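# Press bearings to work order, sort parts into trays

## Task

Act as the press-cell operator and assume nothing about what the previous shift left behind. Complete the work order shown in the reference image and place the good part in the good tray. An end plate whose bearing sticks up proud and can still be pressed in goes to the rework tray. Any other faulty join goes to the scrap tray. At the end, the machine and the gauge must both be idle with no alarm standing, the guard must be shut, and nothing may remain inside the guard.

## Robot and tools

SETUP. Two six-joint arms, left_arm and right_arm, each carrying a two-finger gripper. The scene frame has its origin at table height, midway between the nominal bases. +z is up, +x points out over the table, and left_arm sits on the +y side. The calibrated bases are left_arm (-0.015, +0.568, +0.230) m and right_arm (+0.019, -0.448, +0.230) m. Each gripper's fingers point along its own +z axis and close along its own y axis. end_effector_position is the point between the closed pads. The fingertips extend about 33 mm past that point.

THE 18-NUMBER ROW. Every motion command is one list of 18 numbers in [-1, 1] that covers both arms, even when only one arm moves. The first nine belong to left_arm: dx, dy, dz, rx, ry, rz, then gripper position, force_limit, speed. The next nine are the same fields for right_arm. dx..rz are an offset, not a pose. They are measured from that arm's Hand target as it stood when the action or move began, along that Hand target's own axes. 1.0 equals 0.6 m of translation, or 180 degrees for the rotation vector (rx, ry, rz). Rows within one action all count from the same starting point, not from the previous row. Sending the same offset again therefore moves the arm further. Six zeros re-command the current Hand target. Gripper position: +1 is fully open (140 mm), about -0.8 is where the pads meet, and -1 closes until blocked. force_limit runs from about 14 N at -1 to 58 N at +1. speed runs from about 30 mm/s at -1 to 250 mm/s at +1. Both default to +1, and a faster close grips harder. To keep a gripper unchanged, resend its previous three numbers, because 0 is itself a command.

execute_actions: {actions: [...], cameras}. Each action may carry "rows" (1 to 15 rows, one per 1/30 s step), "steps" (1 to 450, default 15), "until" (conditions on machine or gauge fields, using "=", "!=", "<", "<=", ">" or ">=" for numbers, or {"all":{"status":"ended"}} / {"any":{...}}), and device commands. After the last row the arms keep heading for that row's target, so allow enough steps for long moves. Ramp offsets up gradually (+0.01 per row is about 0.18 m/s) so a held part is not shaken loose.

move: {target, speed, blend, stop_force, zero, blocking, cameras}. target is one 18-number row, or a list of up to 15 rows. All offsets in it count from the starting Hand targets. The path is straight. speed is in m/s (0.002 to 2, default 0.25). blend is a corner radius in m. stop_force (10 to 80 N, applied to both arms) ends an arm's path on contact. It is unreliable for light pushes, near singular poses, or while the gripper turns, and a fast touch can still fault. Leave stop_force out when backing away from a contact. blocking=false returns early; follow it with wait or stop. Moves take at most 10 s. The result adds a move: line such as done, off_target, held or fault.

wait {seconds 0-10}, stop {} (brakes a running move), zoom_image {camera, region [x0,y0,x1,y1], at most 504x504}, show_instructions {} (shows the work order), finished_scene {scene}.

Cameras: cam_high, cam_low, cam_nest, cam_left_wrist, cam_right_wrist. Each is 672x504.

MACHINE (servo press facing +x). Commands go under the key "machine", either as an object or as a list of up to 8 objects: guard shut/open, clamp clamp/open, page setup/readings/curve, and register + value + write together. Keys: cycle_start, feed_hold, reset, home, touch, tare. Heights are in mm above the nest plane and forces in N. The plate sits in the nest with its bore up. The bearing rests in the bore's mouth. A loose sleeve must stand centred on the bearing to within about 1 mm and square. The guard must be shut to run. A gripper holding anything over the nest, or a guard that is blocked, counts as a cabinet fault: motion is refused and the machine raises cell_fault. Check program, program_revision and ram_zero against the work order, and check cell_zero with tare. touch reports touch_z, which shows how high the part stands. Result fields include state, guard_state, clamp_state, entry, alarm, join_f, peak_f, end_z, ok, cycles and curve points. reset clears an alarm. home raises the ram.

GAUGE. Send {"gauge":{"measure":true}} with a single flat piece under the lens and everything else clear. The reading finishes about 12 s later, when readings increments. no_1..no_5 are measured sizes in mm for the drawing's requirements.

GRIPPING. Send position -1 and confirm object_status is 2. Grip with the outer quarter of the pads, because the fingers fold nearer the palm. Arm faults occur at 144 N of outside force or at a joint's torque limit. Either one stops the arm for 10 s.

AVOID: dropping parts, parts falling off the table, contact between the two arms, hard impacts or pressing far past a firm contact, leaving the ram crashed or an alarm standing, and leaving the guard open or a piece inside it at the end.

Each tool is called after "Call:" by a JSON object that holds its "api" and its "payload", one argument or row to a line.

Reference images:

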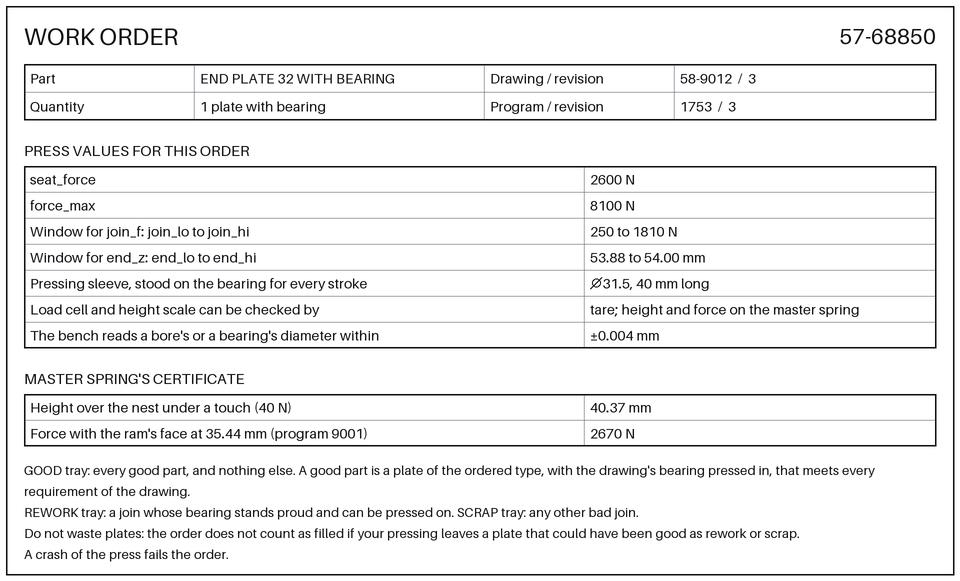

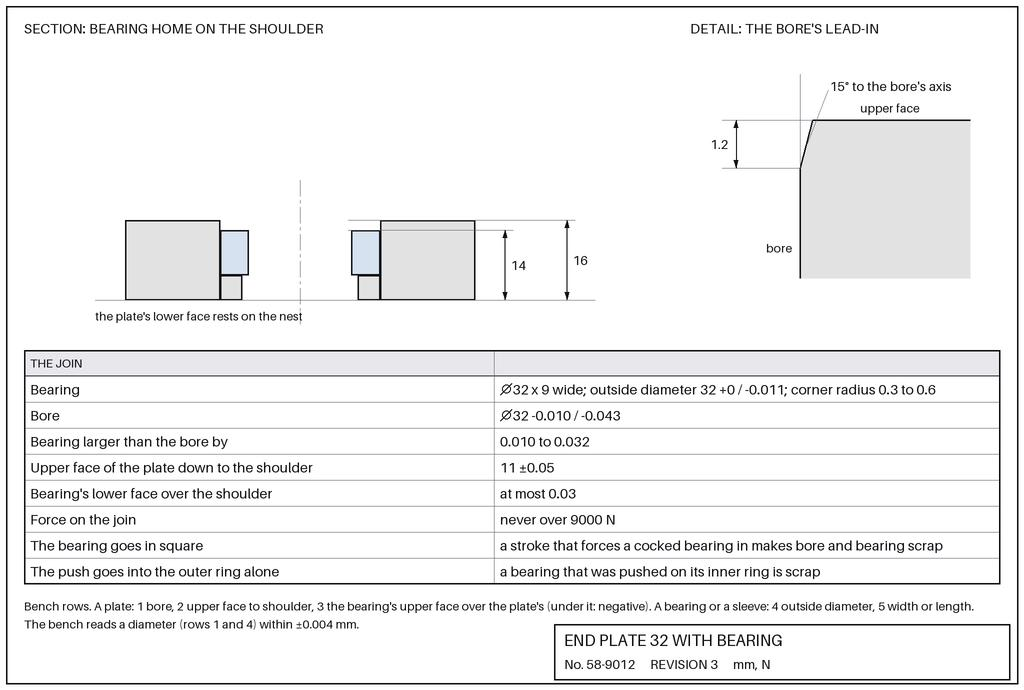

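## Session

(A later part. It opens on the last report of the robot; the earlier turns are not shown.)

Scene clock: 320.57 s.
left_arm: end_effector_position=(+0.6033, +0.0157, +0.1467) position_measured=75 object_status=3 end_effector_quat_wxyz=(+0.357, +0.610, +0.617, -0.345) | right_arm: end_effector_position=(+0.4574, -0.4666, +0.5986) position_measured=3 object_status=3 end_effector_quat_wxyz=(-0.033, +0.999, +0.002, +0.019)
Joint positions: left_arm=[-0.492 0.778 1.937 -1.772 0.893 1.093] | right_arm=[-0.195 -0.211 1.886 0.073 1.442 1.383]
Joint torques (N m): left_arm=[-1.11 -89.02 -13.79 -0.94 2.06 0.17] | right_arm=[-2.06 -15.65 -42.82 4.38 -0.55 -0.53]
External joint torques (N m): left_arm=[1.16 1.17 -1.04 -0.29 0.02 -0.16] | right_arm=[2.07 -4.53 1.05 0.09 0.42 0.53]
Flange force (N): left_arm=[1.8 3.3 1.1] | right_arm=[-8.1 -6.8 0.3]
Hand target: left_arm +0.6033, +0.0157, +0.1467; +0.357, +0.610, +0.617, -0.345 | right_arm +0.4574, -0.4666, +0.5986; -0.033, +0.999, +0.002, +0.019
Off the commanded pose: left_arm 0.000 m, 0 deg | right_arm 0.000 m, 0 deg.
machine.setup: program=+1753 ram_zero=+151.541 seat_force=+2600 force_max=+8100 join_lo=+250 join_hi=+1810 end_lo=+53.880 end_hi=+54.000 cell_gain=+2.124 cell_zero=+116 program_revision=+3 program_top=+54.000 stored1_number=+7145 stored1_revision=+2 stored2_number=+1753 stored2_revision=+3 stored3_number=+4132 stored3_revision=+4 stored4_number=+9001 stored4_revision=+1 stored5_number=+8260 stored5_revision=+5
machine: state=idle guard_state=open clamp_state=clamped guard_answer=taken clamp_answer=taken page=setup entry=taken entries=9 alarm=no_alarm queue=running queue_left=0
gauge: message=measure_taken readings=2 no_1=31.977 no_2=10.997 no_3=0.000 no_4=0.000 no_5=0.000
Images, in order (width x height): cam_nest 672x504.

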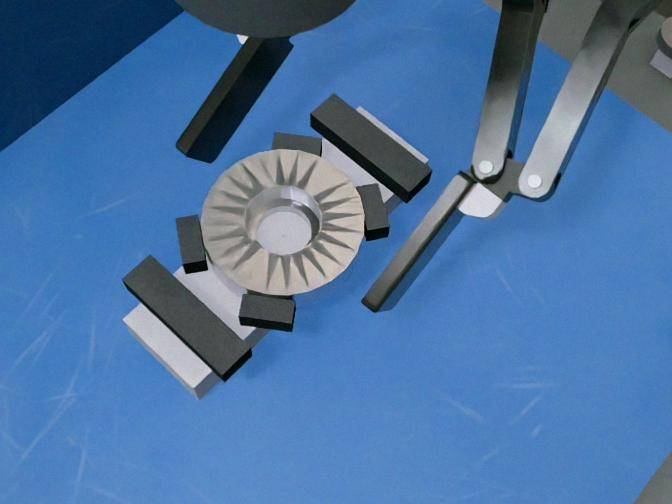

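Call:
{"api": "move", "payload": {
  "target": [
    [0,0,-0.2167,0,0,0,0.43,0,-1,0,0,0,0,0,0,1,1,1],
    [0.2023,-0.0435,-0.5859,0,0,0,0.43,0,-1,0,0,0,0,0,0,1,1,1],
    [0.4103,-0.0757,-0.5505,0,0,0,0.43,0,-1,0,0,0,0,0,0,1,1,1],
    [0.4103,-0.0757,-0.5505,0,0,0,-0.078,-0.5,-1,0,0,0,0,0,0,1,1,1]
  ],
  "speed": [0.15,0.35,0.3,0.2],
  "blend": [0.02,0.05,0,0],
  "cameras": ["cam_left_wrist"]
}}

Scene clock: 326.30 s.
left_arm: end_effector_position=(+0.5517, +0.4244, +0.1011) position_measured=138 object_status=3 end_effector_quat_wxyz=(+0.357, +0.610, +0.617, -0.345) | right_arm: end_effector_position=(+0.4574, -0.4666, +0.5986) position_measured=3 object_status=3 end_effector_quat_wxyz=(-0.033, +0.999, +0.002, +0.019)
Joint positions: left_arm=[0.159 0.803 2.102 -1.276 1.095 1.319] | right_arm=[-0.195 -0.211 1.886 0.073 1.442 1.383]
Joint torques (N m): left_arm=[-1.74 -81.12 -4.93 -0.07 2.24 0.22] | right_arm=[-2.54 -15.57 -42.77 4.45 -0.55 -0.51]
External joint torques (N m): left_arm=[1.71 0.94 -0.63 -0.18 0.04 -0.21] | right_arm=[2.55 -4.6 1.03 0.01 0.43 0.51]
Flange force (N): left_arm=[3.0 1.3 -1.8] | right_arm=[-8.0 -7.9 0.3]
Hand target: left_arm +0.5517, +0.4244, +0.1011; +0.357, +0.610, +0.617, -0.345 | right_arm +0.4574, -0.4666, +0.5986; -0.033, +0.999, +0.002, +0.019
Off the commanded pose: left_arm 0.000 m, 0 deg | right_arm 0.000 m, 0 deg.
machine.setup: program=+1753 ram_zero=+151.541 seat_force=+2600 force_max=+8100 join_lo=+250 join_hi=+1810 end_lo=+53.880 end_hi=+54.000 cell_gain=+2.124 cell_zero=+116 program_revision=+3 program_top=+54.000 stored1_number=+7145 stored1_revision=+2 stored2_number=+1753 stored2_revision=+3 stored3_number=+4132 stored3_revision=+4 stored4_number=+9001 stored4_revision=+1 stored5_number=+8260 stored5_revision=+5
machine: state=idle guard_state=open clamp_state=between guard_answer=taken clamp_answer=taken page=setup entry=taken entries=9 alarm=no_alarm queue=done queue_left=0
gauge: message=measure_taken readings=2 no_1=31.977 no_2=10.997 no_3=0.000 no_4=0.000 no_5=0.000
move: done
camera_calibration:
cam_left_wrist: T_world_to_cam=[[0.998981, 0.0428119, -0.014304, -0.561666], [0.0224592, -0.196557, 0.980235, -0.0235194], [0.0391541, -0.979557, -0.197318, 0.560433], [0, 0, 0, 1]] pos_world=[0.539678, 0.568399, 0.125604]
Images, in order (width x height): cam_left_wrist 672x504.

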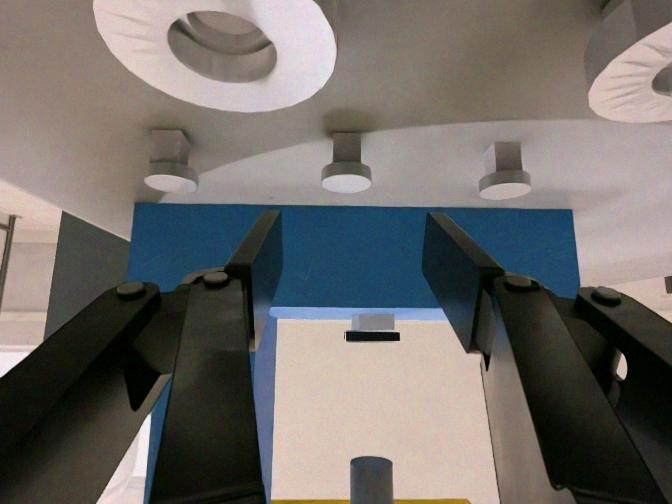

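Call:
{"api": "execute_actions", "payload": {
  "actions": [],
  "cameras": ["cam_nest"]
}}

Call:
{"api": "zoom_image", "payload": {
  "camera": "cam_nest",
  "region": [100, 60, 480, 420]
}}

Scene clock: 329.17 s.
left_arm: end_effector_position=(+0.5517, +0.4244, +0.1011) position_measured=138 object_status=3 end_effector_quat_wxyz=(+0.357, +0.610, +0.617, -0.345) | right_arm: end_effector_position=(+0.4574, -0.4666, +0.5986) position_measured=3 object_status=3 end_effector_quat_wxyz=(-0.033, +0.999, +0.002, +0.019)
Joint positions: left_arm=[0.159 0.803 2.102 -1.276 1.095 1.319] | right_arm=[-0.195 -0.211 1.886 0.073 1.442 1.383]
Joint velocities: within noise
Joint torques (N m): left_arm=[-1.34 -81.44 -5.09 -0.09 2.26 0.17] | right_arm=[-2.56 -15.82 -42.81 4.43 -0.54 -0.5]
External joint torques (N m): left_arm=[1.31 1.38 -0.44 -0.16 0.02 -0.17] | right_arm=[2.56 -4.35 1.06 0.03 0.42 0.5]
Flange force (N): left_arm=[3.4 1.2 -0.7] | right_arm=[-7.6 -7.8 0.4]
Hand target: left_arm +0.5517, +0.4244, +0.1011; +0.357, +0.610, +0.617, -0.345 | right_arm +0.4574, -0.4666, +0.5986; -0.033, +0.999, +0.002, +0.019
Tool commands: left_gripper/position=-0.078 left_gripper/force_limit=-0.5 left_gripper/speed=-1.0 right_gripper/position=+1.0 right_gripper/force_limit=+1.0 right_gripper/speed=+1.0
Off the commanded pose: left_arm 0.000 m, 0 deg | right_arm 0.000 m, 0 deg.
machine.setup: program=+1753 ram_zero=+151.541 seat_force=+2600 force_max=+8100 join_lo=+250 join_hi=+1810 end_lo=+53.880 end_hi=+54.000 cell_gain=+2.124 cell_zero=+116 program_revision=+3 program_top=+54.000 stored1_number=+7145 stored1_revision=+2 stored2_number=+1753 stored2_revision=+3 stored3_number=+4132 stored3_revision=+4 stored4_number=+9001 stored4_revision=+1 stored5_number=+8260 stored5_revision=+5
machine: state=idle guard_state=open clamp_state=between guard_answer=taken clamp_answer=taken page=setup entry=taken entries=9 alarm=no_alarm queue=done queue_left=0
gauge: message=measure_taken readings=2 no_1=31.977 no_2=10.997 no_3=0.000 no_4=0.000 no_5=0.000
Images, in order (width x height): cam_nest 672x504.

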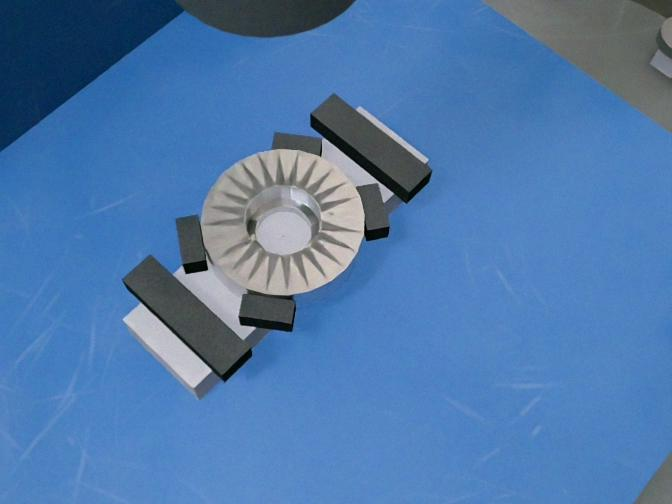

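Scaled by 1.326 from the camera's 672x504 image, which has a finer 960x720 frame.

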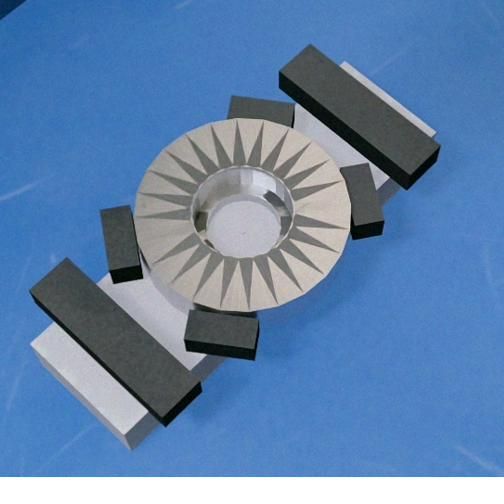

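Call:
{"api": "execute_actions", "payload": {
  "actions": [
    {"machine":[{"clamp":"open"},{"clamp":"clamp"}],"steps":130,"until":{"machine":{"queue":["!=","running"]}}}
  ],
  "cameras": ["cam_nest"]
}}

Call:
{"api": "zoom_image", "payload": {
  "camera": "cam_nest",
  "region": [100, 60, 480, 420]
}}

Scene clock: 334.23 s.
left_arm: end_effector_position=(+0.5517, +0.4244, +0.1011) position_measured=138 object_status=3 end_effector_quat_wxyz=(+0.357, +0.610, +0.617, -0.345) | right_arm: end_effector_position=(+0.4574, -0.4666, +0.5986) position_measured=3 object_status=3 end_effector_quat_wxyz=(-0.033, +0.999, +0.002, +0.019)
Joint positions: left_arm=[0.159 0.803 2.102 -1.276 1.095 1.319] | right_arm=[-0.195 -0.211 1.886 0.073 1.442 1.383]
Joint torques (N m): left_arm=[-0.97 -81.77 -4.89 -0.07 2.14 0.2] | right_arm=[-2.18 -15.69 -42.73 4.44 -0.54 -0.51]
External joint torques (N m): left_arm=[0.85 1.66 -0.68 -0.18 0.15 -0.2] | right_arm=[2.17 -4.33 1.02 0.02 0.42 0.5]
Flange force (N): left_arm=[3.5 2.0 0.1] | right_arm=[-7.7 -6.9 0.3]
Hand target: left_arm +0.5517, +0.4244, +0.1011; +0.357, +0.610, +0.617, -0.345 | right_arm +0.4574, -0.4666, +0.5986; -0.033, +0.999, +0.002, +0.019
Tool commands: left_gripper/position=-0.078 left_gripper/force_limit=-0.5 left_gripper/speed=-1.0 right_gripper/position=+1.0 right_gripper/force_limit=+1.0 right_gripper/speed=+1.0
Off the commanded pose: left_arm 0.000 m, 0 deg | right_arm 0.000 m, 0 deg.
machine.setup: program=+1753 ram_zero=+151.541 seat_force=+2600 force_max=+8100 join_lo=+250 join_hi=+1810 end_lo=+53.880 end_hi=+54.000 cell_gain=+2.124 cell_zero=+116 program_revision=+3 program_top=+54.000 stored1_number=+7145 stored1_revision=+2 stored2_number=+1753 stored2_revision=+3 stored3_number=+4132 stored3_revision=+4 stored4_number=+9001 stored4_revision=+1 stored5_number=+8260 stored5_revision=+5
machine: state=idle guard_state=open clamp_state=between guard_answer=taken clamp_answer=taken page=setup entry=taken entries=9 alarm=no_alarm queue=done queue_left=0
gauge: message=measure_taken readings=2 no_1=31.977 no_2=10.997 no_3=0.000 no_4=0.000 no_5=0.000
Images, in order (width x height): cam_nest 672x504.

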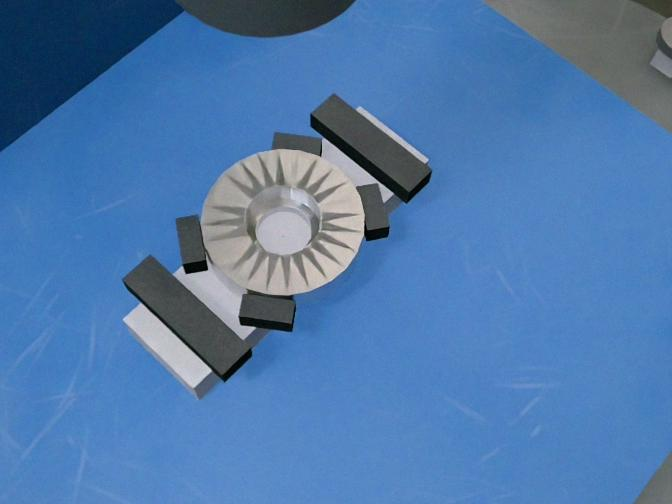

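Scaled by 1.326 from the camera's 672x504 image, which has a finer 960x720 frame.

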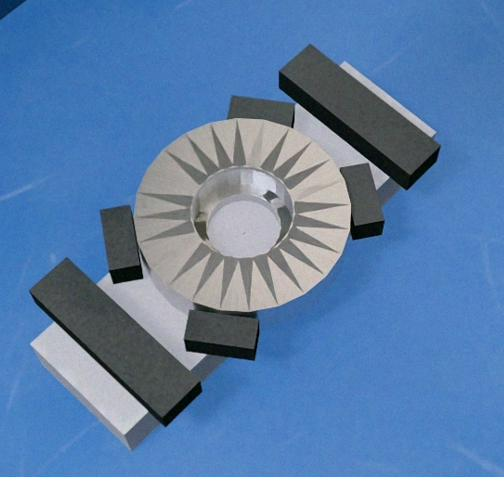

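Call:
{"api": "execute_actions", "payload": {
  "actions": [
    {"steps":20}
  ]
}}

Scene clock: 335.60 s.
left_arm: end_effector_position=(+0.5517, +0.4244, +0.1011) position_measured=138 object_status=3 end_effector_quat_wxyz=(+0.357, +0.610, +0.617, -0.345) | right_arm: end_effector_position=(+0.4574, -0.4666, +0.5986) position_measured=3 object_status=3 end_effector_quat_wxyz=(-0.033, +0.999, +0.002, +0.019)
Joint positions: left_arm=[0.159 0.803 2.102 -1.276 1.095 1.319] | right_arm=[-0.195 -0.211 1.886 0.073 1.442 1.383]
Joint torques (N m): left_arm=[-1 -81.7 -4.82 -0.16 2.28 0.23] | right_arm=[-2.44 -15.67 -42.89 4.46 -0.56 -0.49]
External joint torques (N m): left_arm=[1.03 1.56 -0.6 -0.09 0 -0.22] | right_arm=[2.41 -4.23 1.19 0 0.43 0.48]
Flange force (N): left_arm=[3.5 1.8 -0.4] | right_arm=[-7.7 -7.5 0.6]
Hand target: left_arm +0.5517, +0.4244, +0.1011; +0.357, +0.610, +0.617, -0.345 | right_arm +0.4574, -0.4666, +0.5986; -0.033, +0.999, +0.002, +0.019
Tool commands: left_gripper/position=-0.078 left_gripper/force_limit=-0.5 left_gripper/speed=-1.0 right_gripper/position=+1.0 right_gripper/force_limit=+1.0 right_gripper/speed=+1.0
Off the commanded pose: left_arm 0.000 m, 0 deg | right_arm 0.000 m, 0 deg.
machine.setup: program=+1753 ram_zero=+151.541 seat_force=+2600 force_max=+8100 join_lo=+250 join_hi=+1810 end_lo=+53.880 end_hi=+54.000 cell_gain=+2.124 cell_zero=+116 program_revision=+3 program_top=+54.000 stored1_number=+7145 stored1_revision=+2 stored2_number=+1753 stored2_revision=+3 stored3_number=+4132 stored3_revision=+4 stored4_number=+9001 stored4_revision=+1 stored5_number=+8260 stored5_revision=+5
machine: state=idle guard_state=open clamp_state=clamped guard_answer=taken clamp_answer=taken page=setup entry=taken entries=9 alarm=no_alarm queue=done queue_left=0
gauge: message=measure_taken readings=2 no_1=31.977 no_2=10.997 no_3=0.000 no_4=0.000 no_5=0.000

Call:
{"api": "move", "payload": {
  "target": [0.0002,-0.001,0.166,0,0,0,-0.078,-0.5,-1,0,0,0,0,0,0,1,1,1],
  "speed": 0.1
}}

Call:
{"api": "execute_actions", "payload": {
  "actions": [
    {"rows":[[0,0,0,0,0,0,-1,-0.5,-1,0,0,0,0,0,0,1,1,1]],"steps":60}
  ],
  "cameras": ["cam_left_wrist"]
}}

Scene clock: 339.17 s.
left_arm: end_effector_position=(+0.5531, +0.3385, +0.0506) position_measured=138 object_status=3 end_effector_quat_wxyz=(+0.357, +0.610, +0.617, -0.345) | right_arm: end_effector_position=(+0.4574, -0.4666, +0.5986) position_measured=3 object_status=3 end_effector_quat_wxyz=(-0.033, +0.999, +0.002, +0.019)
Joint positions: left_arm=[0.009 0.891 2.104 -1.468 1.049 1.414] | right_arm=[-0.195 -0.211 1.886 0.073 1.442 1.383]
Joint torques (N m): left_arm=[-0.71 -83.88 -1.31 -0.16 2.3 0.12] | right_arm=[-2.53 -15.97 -42.84 4.42 -0.61 -0.54]
External joint torques (N m): left_arm=[0.75 1.15 -0.6 -0.12 0.03 -0.12] | right_arm=[2.49 -3.92 1.14 0.04 0.49 0.53]
Flange force (N): left_arm=[2.7 1.5 0.1] | right_arm=[-7.1 -7.7 0.5]
Hand target: left_arm +0.5530, +0.3385, +0.0506; +0.357, +0.610, +0.617, -0.345 | right_arm +0.4574, -0.4666, +0.5986; -0.033, +0.999, +0.002, +0.019
Off the commanded pose: left_arm 0.000 m, 0 deg | right_arm 0.000 m, 0 deg.
machine.setup: program=+1753 ram_zero=+151.541 seat_force=+2600 force_max=+8100 join_lo=+250 join_hi=+1810 end_lo=+53.880 end_hi=+54.000 cell_gain=+2.124 cell_zero=+116 program_revision=+3 program_top=+54.000 stored1_number=+7145 stored1_revision=+2 stored2_number=+1753 stored2_revision=+3 stored3_number=+4132 stored3_revision=+4 stored4_number=+9001 stored4_revision=+1 stored5_number=+8260 stored5_revision=+5
machine: state=idle guard_state=open clamp_state=clamped guard_answer=taken clamp_answer=taken page=setup entry=taken entries=9 alarm=no_alarm queue=done queue_left=0
gauge: message=measure_taken readings=2 no_1=31.977 no_2=10.997 no_3=0.000 no_4=0.000 no_5=0.000
move: done

Scene clock: 341.37 s.
left_arm: end_effector_position=(+0.5531, +0.3385, +0.0506) position_measured=183 object_status=2 end_effector_quat_wxyz=(+0.357, +0.610, +0.617, -0.345) | right_arm: end_effector_position=(+0.4574, -0.4666, +0.5986) position_measured=3 object_status=3 end_effector_quat_wxyz=(-0.033, +0.999, +0.002, +0.019)
Joint positions: left_arm=[0.009 0.891 2.104 -1.468 1.049 1.414] | right_arm=[-0.195 -0.211 1.886 0.073 1.442 1.383]
Joint torques (N m): left_arm=[-1.75 -81.59 -1.24 -0.05 1.29 0.22] | right_arm=[-2.18 -15.67 -42.7 4.38 -0.61 -0.45]
External joint torques (N m): left_arm=[1.67 -1.04 -0.78 -0.24 1.05 -0.21] | right_arm=[2.17 -4.37 0.99 0.08 0.49 0.44]
Flange force (N): left_arm=[0.0 1.5 -3.4] | right_arm=[-7.8 -6.8 0.1]
Hand target: left_arm +0.5530, +0.3385, +0.0506; +0.357, +0.610, +0.617, -0.345 | right_arm +0.4574, -0.4666, +0.5986; -0.033, +0.999, +0.002, +0.019
Off the commanded pose: left_arm 0.000 m, 0 deg | right_arm 0.000 m, 0 deg.
machine.setup: program=+1753 ram_zero=+151.541 seat_force=+2600 force_max=+8100 join_lo=+250 join_hi=+1810 end_lo=+53.880 end_hi=+54.000 cell_gain=+2.124 cell_zero=+116 program_revision=+3 program_top=+54.000 stored1_number=+7145 stored1_revision=+2 stored2_number=+1753 stored2_revision=+3 stored3_number=+4132 stored3_revision=+4 stored4_number=+9001 stored4_revision=+1 stored5_number=+8260 stored5_revision=+5
machine: state=idle guard_state=open clamp_state=between guard_answer=taken clamp_answer=taken page=setup entry=taken entries=9 alarm=no_alarm queue=done queue_left=0
gauge: message=measure_taken readings=2 no_1=31.977 no_2=10.997 no_3=0.000 no_4=0.000 no_5=0.000
camera_calibration:
cam_left_wrist: T_world_to_cam=[[0.998981, 0.0428119, -0.014304, -0.560013], [0.0224592, -0.196557, 0.980235, 0.00908871], [0.0391541, -0.979557, -0.197318, 0.466371], [0, 0, 0, 1]] pos_world=[0.540978, 0.482599, 0.075104]
Images, in order (width x height): cam_left_wrist 672x504.

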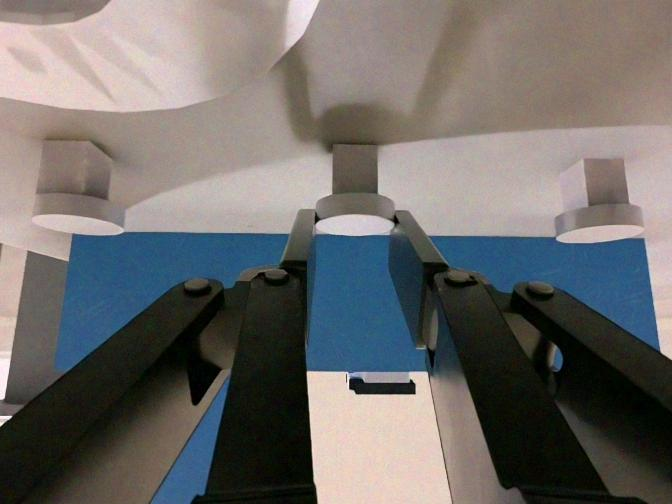

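Call:
{"api": "move", "payload": {
  "target": [
    [-0.1005,0.0011,-0.0590,0,0,0,-1,-0.5,-1,0,0,0,0,0,0,1,1,1],
    [0.0063,0.2550,-0.4963,-0.5766,0,-0.3325,-1,-0.5,-1,0,0,0,0,0,0,1,1,1]
  ],
  "speed": [0.15,0.35],
  "blend": [0.02,0]
}}

Call:
{"api": "move", "payload": {
  "target": [
    [-0.0478,0.0471,0.4590,0,0,0,-1,-0.5,-1,0,0,0,0,0,0,1,1,1],
    [-0.0158,0.0471,0.4770,0,0,0,-1,-0.5,-1,0,0,0,0,0,0,1,1,1]
  ],
  "speed": [0.3,0.1],
  "blend": [0.01,0]
}}

Call:
{"api": "move", "payload": {
  "target": [0.0303,0,0.0175,0,0,0,-1,-0.5,-1,0,0,0,0,0,0,1,1,1],
  "speed": 0.012,
  "stop_force": 10,
  "cameras": ["cam_left_wrist"]
}}

Scene clock: 347.67 s.
left_arm: end_effector_position=(+0.7003, +0.5997, +0.1995) position_measured=183 object_status=2 end_effector_quat_wxyz=(+0.487, -0.228, +0.832, +0.135) | right_arm: end_effector_position=(+0.4574, -0.4666, +0.5986) position_measured=3 object_status=3 end_effector_quat_wxyz=(-0.033, +0.999, +0.002, +0.019)
Joint positions: left_arm=[-0.349 0.574 2.309 -4.136 0.904 1.82] | right_arm=[-0.195 -0.211 1.886 0.073 1.442 1.383]
Joint torques (N m): left_arm=[-1.17 -73.72 -15.28 0.02 2.42 0.17] | right_arm=[-2.5 -15.68 -42.87 4.45 -0.59 -0.48]
External joint torques (N m): left_arm=[1.16 1.51 -0.51 -0.16 -0.09 -0.17] | right_arm=[2.53 -4.59 1.1 0.02 0.47 0.47]
Flange force (N): left_arm=[1.4 0.2 4.1] | right_arm=[-8.1 -7.8 0.3]
Hand target: left_arm +0.7003, +0.5997, +0.1995; +0.487, -0.228, +0.832, +0.135 | right_arm +0.4574, -0.4666, +0.5986; -0.033, +0.999, +0.002, +0.019
Off the commanded pose: left_arm 0.000 m, 0 deg | right_arm 0.000 m, 0 deg.
machine.setup: program=+1753 ram_zero=+151.541 seat_force=+2600 force_max=+8100 join_lo=+250 join_hi=+1810 end_lo=+53.880 end_hi=+54.000 cell_gain=+2.124 cell_zero=+116 program_revision=+3 program_top=+54.000 stored1_number=+7145 stored1_revision=+2 stored2_number=+1753 stored2_revision=+3 stored3_number=+4132 stored3_revision=+4 stored4_number=+9001 stored4_revision=+1 stored5_number=+8260 stored5_revision=+5
machine: state=idle guard_state=open clamp_state=between guard_answer=taken clamp_answer=taken page=setup entry=taken entries=9 alarm=no_alarm queue=done queue_left=0
gauge: message=measure_taken readings=2 no_1=31.977 no_2=10.997 no_3=0.000 no_4=0.000 no_5=0.000
move: done

Scene clock: 349.20 s.
left_arm: end_effector_position=(+0.9044, +0.7541, +0.0681) position_measured=183 object_status=2 end_effector_quat_wxyz=(+0.487, -0.228, +0.832, +0.135) | right_arm: end_effector_position=(+0.4574, -0.4666, +0.5986) position_measured=3 object_status=3 end_effector_quat_wxyz=(-0.033, +0.999, +0.002, +0.019)
Joint positions: left_arm=[-0.026 0.915 1.901 -3.816 0.791 1.804] | right_arm=[-0.195 -0.211 1.886 0.073 1.442 1.383]
Joint torques (N m): left_arm=[-0.97 -101.83 -17.34 -0.45 2.36 0.35] | right_arm=[-2.62 -15.61 -42.81 4.47 -0.67 -0.56]
External joint torques (N m): left_arm=[0.97 1.52 -0.61 -0.24 -0.03 -0.35] | right_arm=[2.63 -4.5 1.07 -0.01 0.55 0.55]
Flange force (N): left_arm=[1.4 0.2 3.4] | right_arm=[-7.9 -8.2 0.1]
Hand target: left_arm +0.9044, +0.7541, +0.0680; +0.487, -0.228, +0.832, +0.135 | right_arm +0.4574, -0.4666, +0.5986; -0.033, +0.999, +0.002, +0.019
Off the commanded pose: left_arm 0.000 m, 0 deg | right_arm 0.000 m, 0 deg.
machine.setup: program=+1753 ram_zero=+151.541 seat_force=+2600 force_max=+8100 join_lo=+250 join_hi=+1810 end_lo=+53.880 end_hi=+54.000 cell_gain=+2.124 cell_zero=+116 program_revision=+3 program_top=+54.000 stored1_number=+7145 stored1_revision=+2 stored2_number=+1753 stored2_revision=+3 stored3_number=+4132 stored3_revision=+4 stored4_number=+9001 stored4_revision=+1 stored5_number=+8260 stored5_revision=+5
machine: state=idle guard_state=open clamp_state=clamped guard_answer=taken clamp_answer=taken page=setup entry=taken entries=9 alarm=no_alarm queue=done queue_left=0
gauge: message=measure_taken readings=2 no_1=31.977 no_2=10.997 no_3=0.000 no_4=0.000 no_5=0.000
move: done

Scene clock: 351.20 s.
left_arm: end_effector_position=(+0.9047, +0.7543, +0.0529) position_measured=183 object_status=2 end_effector_quat_wxyz=(+0.488, -0.228, +0.832, +0.135) | right_arm: end_effector_position=(+0.4574, -0.4666, +0.5986) position_measured=3 object_status=3 end_effector_quat_wxyz=(-0.033, +0.999, +0.002, +0.019)
Joint positions: left_arm=[-0.026 0.94 1.893 -3.805 0.804 1.789] | right_arm=[-0.195 -0.211 1.886 0.073 1.442 1.383]
Joint torques (N m): left_arm=[-0.16 -96.24 -16.2 -0.48 0.33 0.2] | right_arm=[-2.39 -15.49 -42.92 4.48 -0.57 -0.58]
External joint torques (N m): left_arm=[0.16 -4.92 -1.12 -0.18 2.01 -0.2] | right_arm=[2.37 -4.46 1.22 -0.02 0.45 0.58]
Flange force (N): left_arm=[-3.5 0.8 -5.1] | right_arm=[-8.1 -7.6 0.5]
Hand target: left_arm +0.9046, +0.7543, +0.0529; +0.488, -0.228, +0.832, +0.135 (not the last commanded pose) | right_arm +0.4574, -0.4666, +0.5986; -0.033, +0.999, +0.002, +0.019
Off the commanded pose: left_arm 0.006 m, 0 deg | right_arm 0.000 m, 0 deg.
machine.setup: program=+1753 ram_zero=+151.541 seat_force=+2600 force_max=+8100 join_lo=+250 join_hi=+1810 end_lo=+53.880 end_hi=+54.000 cell_gain=+2.124 cell_zero=+116 program_revision=+3 program_top=+54.000 stored1_number=+7145 stored1_revision=+2 stored2_number=+1753 stored2_revision=+3 stored3_number=+4132 stored3_revision=+4 stored4_number=+9001 stored4_revision=+1 stored5_number=+8260 stored5_revision=+5
machine: state=idle guard_state=open clamp_state=between guard_answer=taken clamp_answer=taken page=setup entry=taken entries=9 alarm=no_alarm queue=done queue_left=0
gauge: message=measure_taken readings=2 no_1=31.977 no_2=10.997 no_3=0.000 no_4=0.000 no_5=0.000
move: contact (left_arm)
camera_calibration:
cam_left_wrist: T_world_to_cam=[[-0.533329, 0.845573, -0.0237966, -0.147908], [0.137643, 0.114503, 0.983841, -0.258381], [0.834634, 0.521436, -0.177455, -0.992514], [0, 0, 0, 1]] pos_world=[0.785067, 0.672185, 0.0745598]
Images, in order (width x height): cam_left_wrist 672x504.

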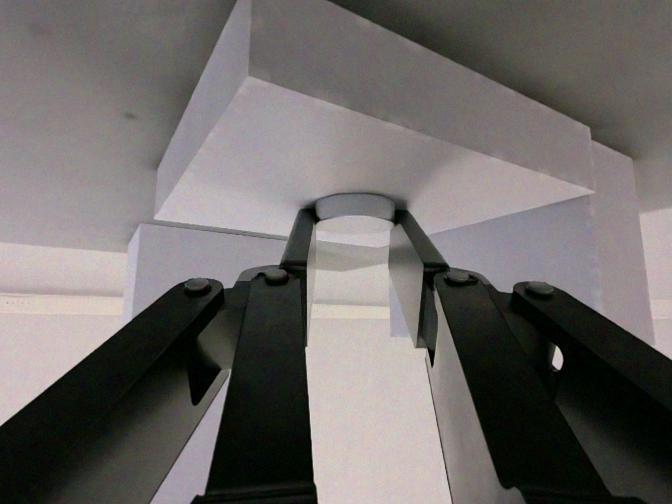

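Call:
{"api": "execute_actions", "payload": {
  "actions": [
    {"rows":[[0,0,0,0,0,0,-0.078,-0.5,-1,0,0,0,0,0,0,1,1,1]],"steps":30,"machine":{"clamp":"open"}}
  ]
}}

Call:
{"api": "move", "payload": {
  "target": [
    [0,0,-0.15,0,0,0,-0.078,-0.5,-1,0,0,0,0,0,0,1,1,1],
    [0,0,-0.4,0,0,0,-0.078,-0.5,-1,0,0,0,0,0,0,1,1,1]
  ],
  "speed": [0.15,0.3],
  "blend": [0.02,0]
}}

Call:
{"api": "execute_actions", "payload": {
  "actions": [
    {"gauge":{"measure":true},"steps":3}
  ]
}}

Call:
{"api": "move", "payload": {
  "target": [0.1602,-0.5073,-0.5283,0.5766,0,0.3325,0.43,0,-1,0,0,0,0,0,0,1,1,1],
  "speed": 0.35,
  "cameras": ["cam_nest"]
}}

Call:
{"api": "zoom_image", "payload": {
  "camera": "cam_nest",
  "region": [180, 120, 390, 330]
}}

Scene clock: 354.00 s.
left_arm: end_effector_position=(+0.9046, +0.7543, +0.0529) position_measured=138 object_status=0 end_effector_quat_wxyz=(+0.488, -0.228, +0.832, +0.135) | right_arm: end_effector_position=(+0.4574, -0.4666, +0.5986) position_measured=3 object_status=3 end_effector_quat_wxyz=(-0.033, +0.999, +0.002, +0.019)
Joint positions: left_arm=[-0.026 0.94 1.893 -3.805 0.804 1.789] | right_arm=[-0.195 -0.211 1.886 0.073 1.442 1.383]
Joint torques (N m): left_arm=[-0.51 -102.47 -16.83 -0.48 2.26 0.19] | right_arm=[-2.59 -15.77 -42.97 4.43 -0.52 -0.48]
External joint torques (N m): left_arm=[0.51 0.98 -0.68 -0.19 0.08 -0.19] | right_arm=[2.6 -4.35 1.22 0.03 0.4 0.48]
Flange force (N): left_arm=[0.9 -0.4 2.5] | right_arm=[-7.8 -7.9 0.7]
Hand target: left_arm +0.9046, +0.7543, +0.0529; +0.488, -0.228, +0.832, +0.135 | right_arm +0.4574, -0.4666, +0.5986; -0.033, +0.999, +0.002, +0.019
Off the commanded pose: left_arm 0.000 m, 0 deg | right_arm 0.000 m, 0 deg.
machine.setup: program=+1753 ram_zero=+151.541 seat_force=+2600 force_max=+8100 join_lo=+250 join_hi=+1810 end_lo=+53.880 end_hi=+54.000 cell_gain=+2.124 cell_zero=+116 program_revision=+3 program_top=+54.000 stored1_number=+7145 stored1_revision=+2 stored2_number=+1753 stored2_revision=+3 stored3_number=+4132 stored3_revision=+4 stored4_number=+9001 stored4_revision=+1 stored5_number=+8260 stored5_revision=+5
machine: state=idle guard_state=open clamp_state=open guard_answer=taken clamp_answer=taken page=setup entry=taken entries=9 alarm=no_alarm queue=running queue_left=0
gauge: message=measure_taken readings=2 no_1=31.977 no_2=10.997 no_3=0.000 no_4=0.000 no_5=0.000

Scene clock: 355.53 s.
left_arm: end_effector_position=(+0.7247, +0.6471, +0.1701) position_measured=138 object_status=3 end_effector_quat_wxyz=(+0.488, -0.228, +0.832, +0.135) | right_arm: end_effector_position=(+0.4574, -0.4666, +0.5986) position_measured=3 object_status=3 end_effector_quat_wxyz=(-0.033, +0.999, +0.002, +0.019)
Joint positions: left_arm=[-0.242 0.644 2.278 -3.996 0.907 1.762] | right_arm=[-0.195 -0.211 1.886 0.073 1.442 1.383]
Joint torques (N m): left_arm=[-1.41 -78.53 -13.53 -0.11 2.26 0.11] | right_arm=[-2.12 -15.5 -42.82 4.4 -0.59 -0.56]
External joint torques (N m): left_arm=[1.4 2.21 -0.77 -0.16 0.1 -0.11] | right_arm=[2.1 -4.51 1.12 0.06 0.47 0.56]
Flange force (N): left_arm=[2.5 0.3 5.5] | right_arm=[-8.1 -7.0 0.3]
Hand target: left_arm +0.7247, +0.6471, +0.1701; +0.488, -0.228, +0.832, +0.135 | right_arm +0.4574, -0.4666, +0.5986; -0.033, +0.999, +0.002, +0.019
Off the commanded pose: left_arm 0.000 m, 0 deg | right_arm 0.000 m, 0 deg.
machine.setup: program=+1753 ram_zero=+151.541 seat_force=+2600 force_max=+8100 join_lo=+250 join_hi=+1810 end_lo=+53.880 end_hi=+54.000 cell_gain=+2.124 cell_zero=+116 program_revision=+3 program_top=+54.000 stored1_number=+7145 stored1_revision=+2 stored2_number=+1753 stored2_revision=+3 stored3_number=+4132 stored3_revision=+4 stored4_number=+9001 stored4_revision=+1 stored5_number=+8260 stored5_revision=+5
machine: state=idle guard_state=open clamp_state=open guard_answer=taken clamp_answer=taken page=setup entry=taken entries=9 alarm=no_alarm queue=done queue_left=0
gauge: message=measure_taken readings=2 no_1=31.977 no_2=10.997 no_3=0.000 no_4=0.000 no_5=0.000
move: done

Scene clock: 355.83 s.
left_arm: end_effector_position=(+0.7247, +0.6471, +0.1701) position_measured=138 object_status=3 end_effector_quat_wxyz=(+0.488, -0.228, +0.832, +0.135) | right_arm: end_effector_position=(+0.4574, -0.4666, +0.5986) position_measured=3 object_status=3 end_effector_quat_wxyz=(-0.033, +0.999, +0.002, +0.019)
Joint positions: left_arm=[-0.242 0.644 2.278 -3.996 0.907 1.762] | right_arm=[-0.195 -0.211 1.886 0.073 1.442 1.383]
Joint torques (N m): left_arm=[-1.17 -77.23 -13.3 -0.1 2.27 0.19] | right_arm=[-2.73 -15.8 -42.77 4.39 -0.51 -0.52]
External joint torques (N m): left_arm=[1.11 0.89 -0.92 -0.16 0.08 -0.19] | right_arm=[2.7 -4.2 1.05 0.07 0.39 0.52]
Flange force (N): left_arm=[0.6 0.2 3.6] | right_arm=[-7.3 -8.2 0.5]
Hand target: left_arm +0.7247, +0.6471, +0.1701; +0.488, -0.228, +0.832, +0.135 | right_arm +0.4574, -0.4666, +0.5986; -0.033, +0.999, +0.002, +0.019
Tool commands: left_gripper/position=-0.078 left_gripper/force_limit=-0.5 left_gripper/speed=-1.0 right_gripper/position=+1.0 right_gripper/force_limit=+1.0 right_gripper/speed=+1.0
Off the commanded pose: left_arm 0.000 m, 0 deg | right_arm 0.000 m, 0 deg.
machine.setup: program=+1753 ram_zero=+151.541 seat_force=+2600 force_max=+8100 join_lo=+250 join_hi=+1810 end_lo=+53.880 end_hi=+54.000 cell_gain=+2.124 cell_zero=+116 program_revision=+3 program_top=+54.000 stored1_number=+7145 stored1_revision=+2 stored2_number=+1753 stored2_revision=+3 stored3_number=+4132 stored3_revision=+4 stored4_number=+9001 stored4_revision=+1 stored5_number=+8260 stored5_revision=+5
machine: state=idle guard_state=open clamp_state=open guard_answer=taken clamp_answer=taken page=setup entry=taken entries=9 alarm=no_alarm queue=done queue_left=0
gauge: state=busy message=measure_taken readings=2 no_1=31.977 no_2=10.997 no_3=0.000 no_4=0.000 no_5=0.000

Scene clock: 359.30 s.
left_arm: end_effector_position=(+0.6022, +0.2200, +0.2405) position_measured=75 object_status=3 end_effector_quat_wxyz=(+0.357, +0.610, +0.617, -0.345) | right_arm: end_effector_position=(+0.4574, -0.4666, +0.5986) position_measured=3 object_status=3 end_effector_quat_wxyz=(-0.033, +0.999, +0.002, +0.019)
Joint positions: left_arm=[-0.187 0.587 2.051 -1.442 1.027 0.995] | right_arm=[-0.195 -0.211 1.886 0.073 1.442 1.383]
Joint torques (N m): left_arm=[-1.5 -75.88 -16.41 -0.68 1.81 0.17] | right_arm=[-2.21 -15.74 -42.91 4.41 -0.56 -0.53]
External joint torques (N m): left_arm=[1.6 1.29 -0.69 -0.17 0.14 -0.17] | right_arm=[2.16 -4.11 1.22 0.05 0.43 0.52]
Flange force (N): left_arm=[2.7 3.0 -0.9] | right_arm=[-7.6 -6.9 0.6]
Hand target: left_arm +0.6022, +0.2200, +0.2405; +0.357, +0.610, +0.617, -0.345 | right_arm +0.4574, -0.4666, +0.5986; -0.033, +0.999, +0.002, +0.019
Off the commanded pose: left_arm 0.000 m, 0 deg | right_arm 0.000 m, 0 deg.
machine.setup: program=+1753 ram_zero=+151.541 seat_force=+2600 force_max=+8100 join_lo=+250 join_hi=+1810 end_lo=+53.880 end_hi=+54.000 cell_gain=+2.124 cell_zero=+116 program_revision=+3 program_top=+54.000 stored1_number=+7145 stored1_revision=+2 stored2_number=+1753 stored2_revision=+3 stored3_number=+4132 stored3_revision=+4 stored4_number=+9001 stored4_revision=+1 stored5_number=+8260 stored5_revision=+5
machine: state=idle guard_state=open clamp_state=open guard_answer=taken clamp_answer=taken page=setup entry=taken entries=9 alarm=no_alarm queue=done queue_left=0
gauge: state=busy message=measure_taken readings=2 no_1=31.977 no_2=10.997 no_3=0.000 no_4=0.000 no_5=0.000
move: done
Images, in order (width x height): cam_nest 672x504.

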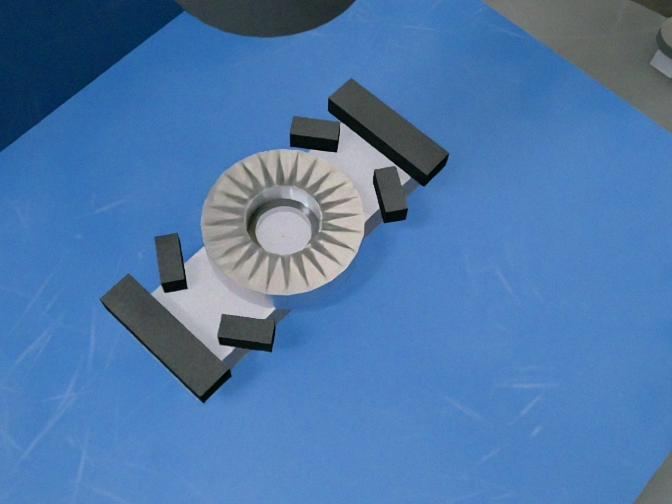

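Scaled by 2.400 from the camera's 672x504 image, which has a finer 960x720 frame.

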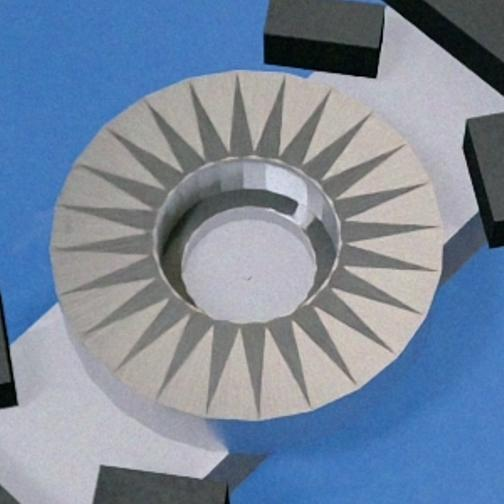

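Call:
{"api": "execute_actions", "payload": {
  "actions": [
    {"machine":{"clamp":"clamp"},"steps":75},
    {"steps":15},
    {"steps":15}
  ]
}}

Call:
{"api": "wait", "payload": {
  "seconds": 0.5
}}

Call:
{"api": "wait", "payload": {
  "seconds": 0.5
}}

Scene clock: 363.50 s.
left_arm: end_effector_position=(+0.6022, +0.2200, +0.2405) position_measured=75 object_status=3 end_effector_quat_wxyz=(+0.357, +0.610, +0.617, -0.345) | right_arm: end_effector_position=(+0.4574, -0.4666, +0.5986) position_measured=3 object_status=3 end_effector_quat_wxyz=(-0.033, +0.999, +0.002, +0.019)
Joint positions: left_arm=[-0.187 0.587 2.051 -1.442 1.027 0.994] | right_arm=[-0.195 -0.211 1.886 0.073 1.442 1.383]
Joint torques (N m): left_arm=[-0.77 -75.3 -16.53 -0.68 1.85 0.16] | right_arm=[-2.28 -15.5 -42.78 4.32 -0.62 -0.53]
External joint torques (N m): left_arm=[0.81 0.92 -0.36 -0.16 0.1 -0.16] | right_arm=[2.29 -4.69 1.02 0.15 0.51 0.53]
External joint torques at the end of the 1st action: left_arm=[1.28 1.31 -0.63 -0.13 0.06 -0.16] | right_arm=[2.37 -4.16 0.99 0.04 0.35 0.54]
External joint torques at the end of the 2nd action: left_arm=[1.12 0.94 -0.57 -0.14 0.01 -0.16] | right_arm=[2.62 -4.36 0.88 0.01 0.45 0.49]
Flange force (N): left_arm=[1.6 1.8 -0.2] | right_arm=[-8.3 -7.4 0.1]
Flange force at the end of the 1st action (N): left_arm=[2.4 2.8 -0.4] | right_arm=[-7.2 -7.5 0.4]
Flange force at the end of the 2nd action (N): left_arm=[1.8 2.3 -0.5] | right_arm=[-7.4 -8.0 0.0]
Hand target: left_arm +0.6022, +0.2200, +0.2405; +0.357, +0.610, +0.617, -0.345 | right_arm +0.4574, -0.4666, +0.5986; -0.033, +0.999, +0.002, +0.019
Tool commands: left_gripper/position=+0.43 left_gripper/force_limit=+0.0 left_gripper/speed=-1.0 right_gripper/position=+1.0 right_gripper/force_limit=+1.0 right_gripper/speed=+1.0
Off the commanded pose: left_arm 0.000 m, 0 deg | right_arm 0.000 m, 0 deg.
machine.setup: program=+1753 ram_zero=+151.541 seat_force=+2600 force_max=+8100 join_lo=+250 join_hi=+1810 end_lo=+53.880 end_hi=+54.000 cell_gain=+2.124 cell_zero=+116 program_revision=+3 program_top=+54.000 stored1_number=+7145 stored1_revision=+2 stored2_number=+1753 stored2_revision=+3 stored3_number=+4132 stored3_revision=+4 stored4_number=+9001 stored4_revision=+1 stored5_number=+8260 stored5_revision=+5
machine: state=idle guard_state=open clamp_state=clamped guard_answer=taken clamp_answer=taken page=setup entry=taken entries=9 alarm=no_alarm queue=done queue_left=0
gauge: state=busy message=measure_taken readings=2 no_1=31.977 no_2=10.997 no_3=0.000 no_4=0.000 no_5=0.000

Scene clock: 364.00 s.
left_arm: end_effector_position=(+0.6022, +0.2200, +0.2405) position_measured=75 object_status=3 end_effector_quat_wxyz=(+0.357, +0.610, +0.617, -0.345) | right_arm: end_effector_position=(+0.4574, -0.4666, +0.5986) position_measured=3 object_status=3 end_effector_quat_wxyz=(-0.033, +0.999, +0.002, +0.019)
Joint positions: left_arm=[-0.187 0.587 2.051 -1.442 1.027 0.994] | right_arm=[-0.195 -0.211 1.886 0.073 1.442 1.383]
Joint torques (N m): left_arm=[-1.01 -75.28 -16.19 -0.74 1.84 0.17] | right_arm=[-2.21 -15.35 -42.73 4.37 -0.54 -0.56]
External joint torques (N m): left_arm=[0.97 0.94 -0.93 -0.12 0.1 -0.17] | right_arm=[2.19 -4.64 1.01 0.09 0.41 0.55]
Flange force (N): left_arm=[1.6 3.1 -0.4] | right_arm=[-8.2 -7.2 0.2]
Hand target: left_arm +0.6022, +0.2200, +0.2405; +0.357, +0.610, +0.617, -0.345 | right_arm +0.4574, -0.4666, +0.5986; -0.033, +0.999, +0.002, +0.019
Tool commands: left_gripper/position=+0.43 left_gripper/force_limit=+0.0 left_gripper/speed=-1.0 right_gripper/position=+1.0 right_gripper/force_limit=+1.0 right_gripper/speed=+1.0
Off the commanded pose: left_arm 0.000 m, 0 deg | right_arm 0.000 m, 0 deg.
machine.setup: program=+1753 ram_zero=+151.541 seat_force=+2600 force_max=+8100 join_lo=+250 join_hi=+1810 end_lo=+53.880 end_hi=+54.000 cell_gain=+2.124 cell_zero=+116 program_revision=+3 program_top=+54.000 stored1_number=+7145 stored1_revision=+2 stored2_number=+1753 stored2_revision=+3 stored3_number=+4132 stored3_revision=+4 stored4_number=+9001 stored4_revision=+1 stored5_number=+8260 stored5_revision=+5
machine: state=idle guard_state=open clamp_state=clamped guard_answer=taken clamp_answer=taken page=setup entry=taken entries=9 alarm=no_alarm queue=done queue_left=0
gauge: state=busy message=measure_taken readings=2 no_1=31.977 no_2=10.997 no_3=0.000 no_4=0.000 no_5=0.000
wait: 0.50 s

Scene clock: 364.50 s.
left_arm: end_effector_position=(+0.6022, +0.2200, +0.2405) position_measured=75 object_status=3 end_effector_quat_wxyz=(+0.357, +0.610, +0.617, -0.345) | right_arm: end_effector_position=(+0.4574, -0.4666, +0.5986) position_measured=3 object_status=3 end_effector_quat_wxyz=(-0.033, +0.999, +0.002, +0.019)
Joint positions: left_arm=[-0.187 0.587 2.051 -1.442 1.027 0.994] | right_arm=[-0.195 -0.211 1.886 0.073 1.442 1.383]
Joint torques (N m): left_arm=[-0.63 -75.17 -16.22 -0.75 1.83 0.21] | right_arm=[-2.19 -15.65 -42.91 4.46 -0.56 -0.47]
External joint torques (N m): left_arm=[0.65 0.8 -0.77 -0.1 0.12 -0.21] | right_arm=[2.16 -4.28 1.21 0 0.44 0.47]
Flange force (N): left_arm=[1.1 2.6 -0.1] | right_arm=[-7.9 -6.9 0.6]
Hand target: left_arm +0.6022, +0.2200, +0.2405; +0.357, +0.610, +0.617, -0.345 | right_arm +0.4574, -0.4666, +0.5986; -0.033, +0.999, +0.002, +0.019
Tool commands: left_gripper/position=+0.43 left_gripper/force_limit=+0.0 left_gripper/speed=-1.0 right_gripper/position=+1.0 right_gripper/force_limit=+1.0 right_gripper/speed=+1.0
Off the commanded pose: left_arm 0.000 m, 0 deg | right_arm 0.000 m, 0 deg.
machine.setup: program=+1753 ram_zero=+151.541 seat_force=+2600 force_max=+8100 join_lo=+250 join_hi=+1810 end_lo=+53.880 end_hi=+54.000 cell_gain=+2.124 cell_zero=+116 program_revision=+3 program_top=+54.000 stored1_number=+7145 stored1_revision=+2 stored2_number=+1753 stored2_revision=+3 stored3_number=+4132 stored3_revision=+4 stored4_number=+9001 stored4_revision=+1 stored5_number=+8260 stored5_revision=+5
machine: state=idle guard_state=open clamp_state=clamped guard_answer=taken clamp_answer=taken page=setup entry=taken entries=9 alarm=no_alarm queue=done queue_left=0
gauge: state=busy message=measure_taken readings=2 no_1=31.977 no_2=10.997 no_3=0.000 no_4=0.000 no_5=0.000
wait: 0.50 s

Call:
{"api": "move", "payload": {
  "target": [0.3788,0.1734,-0.5082,-0.5766,0,-0.3325,-0.078,-0.5,-1,0,0,0,0,0,0,1,1,1],
  "speed": 0.35
}}

Call:
{"api": "execute_actions", "payload": {
  "actions": [
    {"steps":300,"until":{"gauge":{"readings":[">=",3]}}}
  ]
}}

Scene clock: 368.90 s.
left_arm: end_effector_position=(+0.7005, +0.5997, +0.2000) position_measured=138 object_status=3 end_effector_quat_wxyz=(+0.488, -0.228, +0.832, +0.135) | right_arm: end_effector_position=(+0.4574, -0.4666, +0.5986) position_measured=3 object_status=3 end_effector_quat_wxyz=(-0.033, +0.999, +0.002, +0.019)
Joint positions: left_arm=[-0.349 0.574 2.309 -4.136 0.904 1.821] | right_arm=[-0.195 -0.211 1.886 0.073 1.442 1.383]
Joint torques (N m): left_arm=[-1.55 -73.31 -14.87 -0.11 2.16 0.18] | right_arm=[-2.4 -15.51 -42.73 4.4 -0.58 -0.49]
External joint torques (N m): left_arm=[1.58 1.18 -0.89 -0.03 0.15 -0.17] | right_arm=[2.39 -4.48 1.02 0.06 0.46 0.48]
Flange force (N): left_arm=[0.8 0.7 4.8] | right_arm=[-7.9 -7.4 0.2]
Hand target: left_arm +0.7006, +0.5997, +0.2000; +0.488, -0.228, +0.832, +0.135 | right_arm +0.4574, -0.4666, +0.5986; -0.033, +0.999, +0.002, +0.019
Off the commanded pose: left_arm 0.000 m, 0 deg | right_arm 0.000 m, 0 deg.
machine.setup: program=+1753 ram_zero=+151.541 seat_force=+2600 force_max=+8100 join_lo=+250 join_hi=+1810 end_lo=+53.880 end_hi=+54.000 cell_gain=+2.124 cell_zero=+116 program_revision=+3 program_top=+54.000 stored1_number=+7145 stored1_revision=+2 stored2_number=+1753 stored2_revision=+3 stored3_number=+4132 stored3_revision=+4 stored4_number=+9001 stored4_revision=+1 stored5_number=+8260 stored5_revision=+5
machine: state=idle guard_state=open clamp_state=clamped guard_answer=taken clamp_answer=taken page=setup entry=taken entries=9 alarm=no_alarm queue=done queue_left=0
gauge: message=measure_taken readings=3 no_1=0.000 no_2=0.000 no_3=0.000 no_4=31.996 no_5=9.006
move: done

Scene clock: 369.13 s.
left_arm: end_effector_position=(+0.7006, +0.5997, +0.2000) position_measured=138 object_status=3 end_effector_quat_wxyz=(+0.488, -0.228, +0.832, +0.135) | right_arm: end_effector_position=(+0.4574, -0.4666, +0.5986) position_measured=3 object_status=3 end_effector_quat_wxyz=(-0.033, +0.999, +0.002, +0.019)
Joint positions: left_arm=[-0.349 0.574 2.309 -4.136 0.904 1.821] | right_arm=[-0.195 -0.211 1.886 0.073 1.442 1.383]
Joint torques (N m): left_arm=[-1 -73.49 -15.29 0.05 2.24 0.15] | right_arm=[-2.29 -15.69 -42.77 4.42 -0.57 -0.52]
External joint torques (N m): left_arm=[1.02 1.38 -0.6 -0.2 0.07 -0.15] | right_arm=[2.27 -4.29 1.05 0.04 0.45 0.52]
Flange force (N): left_arm=[1.4 -0.2 3.7] | right_arm=[-7.6 -7.2 0.3]
Hand target: left_arm +0.7006, +0.5997, +0.2000; +0.488, -0.228, +0.832, +0.135 | right_arm +0.4574, -0.4666, +0.5986; -0.033, +0.999, +0.002, +0.019
Tool commands: left_gripper/position=-0.078 left_gripper/force_limit=-0.5 left_gripper/speed=-1.0 right_gripper/position=+1.0 right_gripper/force_limit=+1.0 right_gripper/speed=+1.0
Off the commanded pose: left_arm 0.000 m, 0 deg | right_arm 0.000 m, 0 deg.
machine.setup: program=+1753 ram_zero=+151.541 seat_force=+2600 force_max=+8100 join_lo=+250 join_hi=+1810 end_lo=+53.880 end_hi=+54.000 cell_gain=+2.124 cell_zero=+116 program_revision=+3 program_top=+54.000 stored1_number=+7145 stored1_revision=+2 stored2_number=+1753 stored2_revision=+3 stored3_number=+4132 stored3_revision=+4 stored4_number=+9001 stored4_revision=+1 stored5_number=+8260 stored5_revision=+5
machine: state=idle guard_state=open clamp_state=clamped guard_answer=taken clamp_answer=taken page=setup entry=taken entries=9 alarm=no_alarm queue=done queue_left=0
gauge: message=measure_taken readings=3 no_1=0.000 no_2=0.000 no_3=0.000 no_4=31.996 no_5=9.006


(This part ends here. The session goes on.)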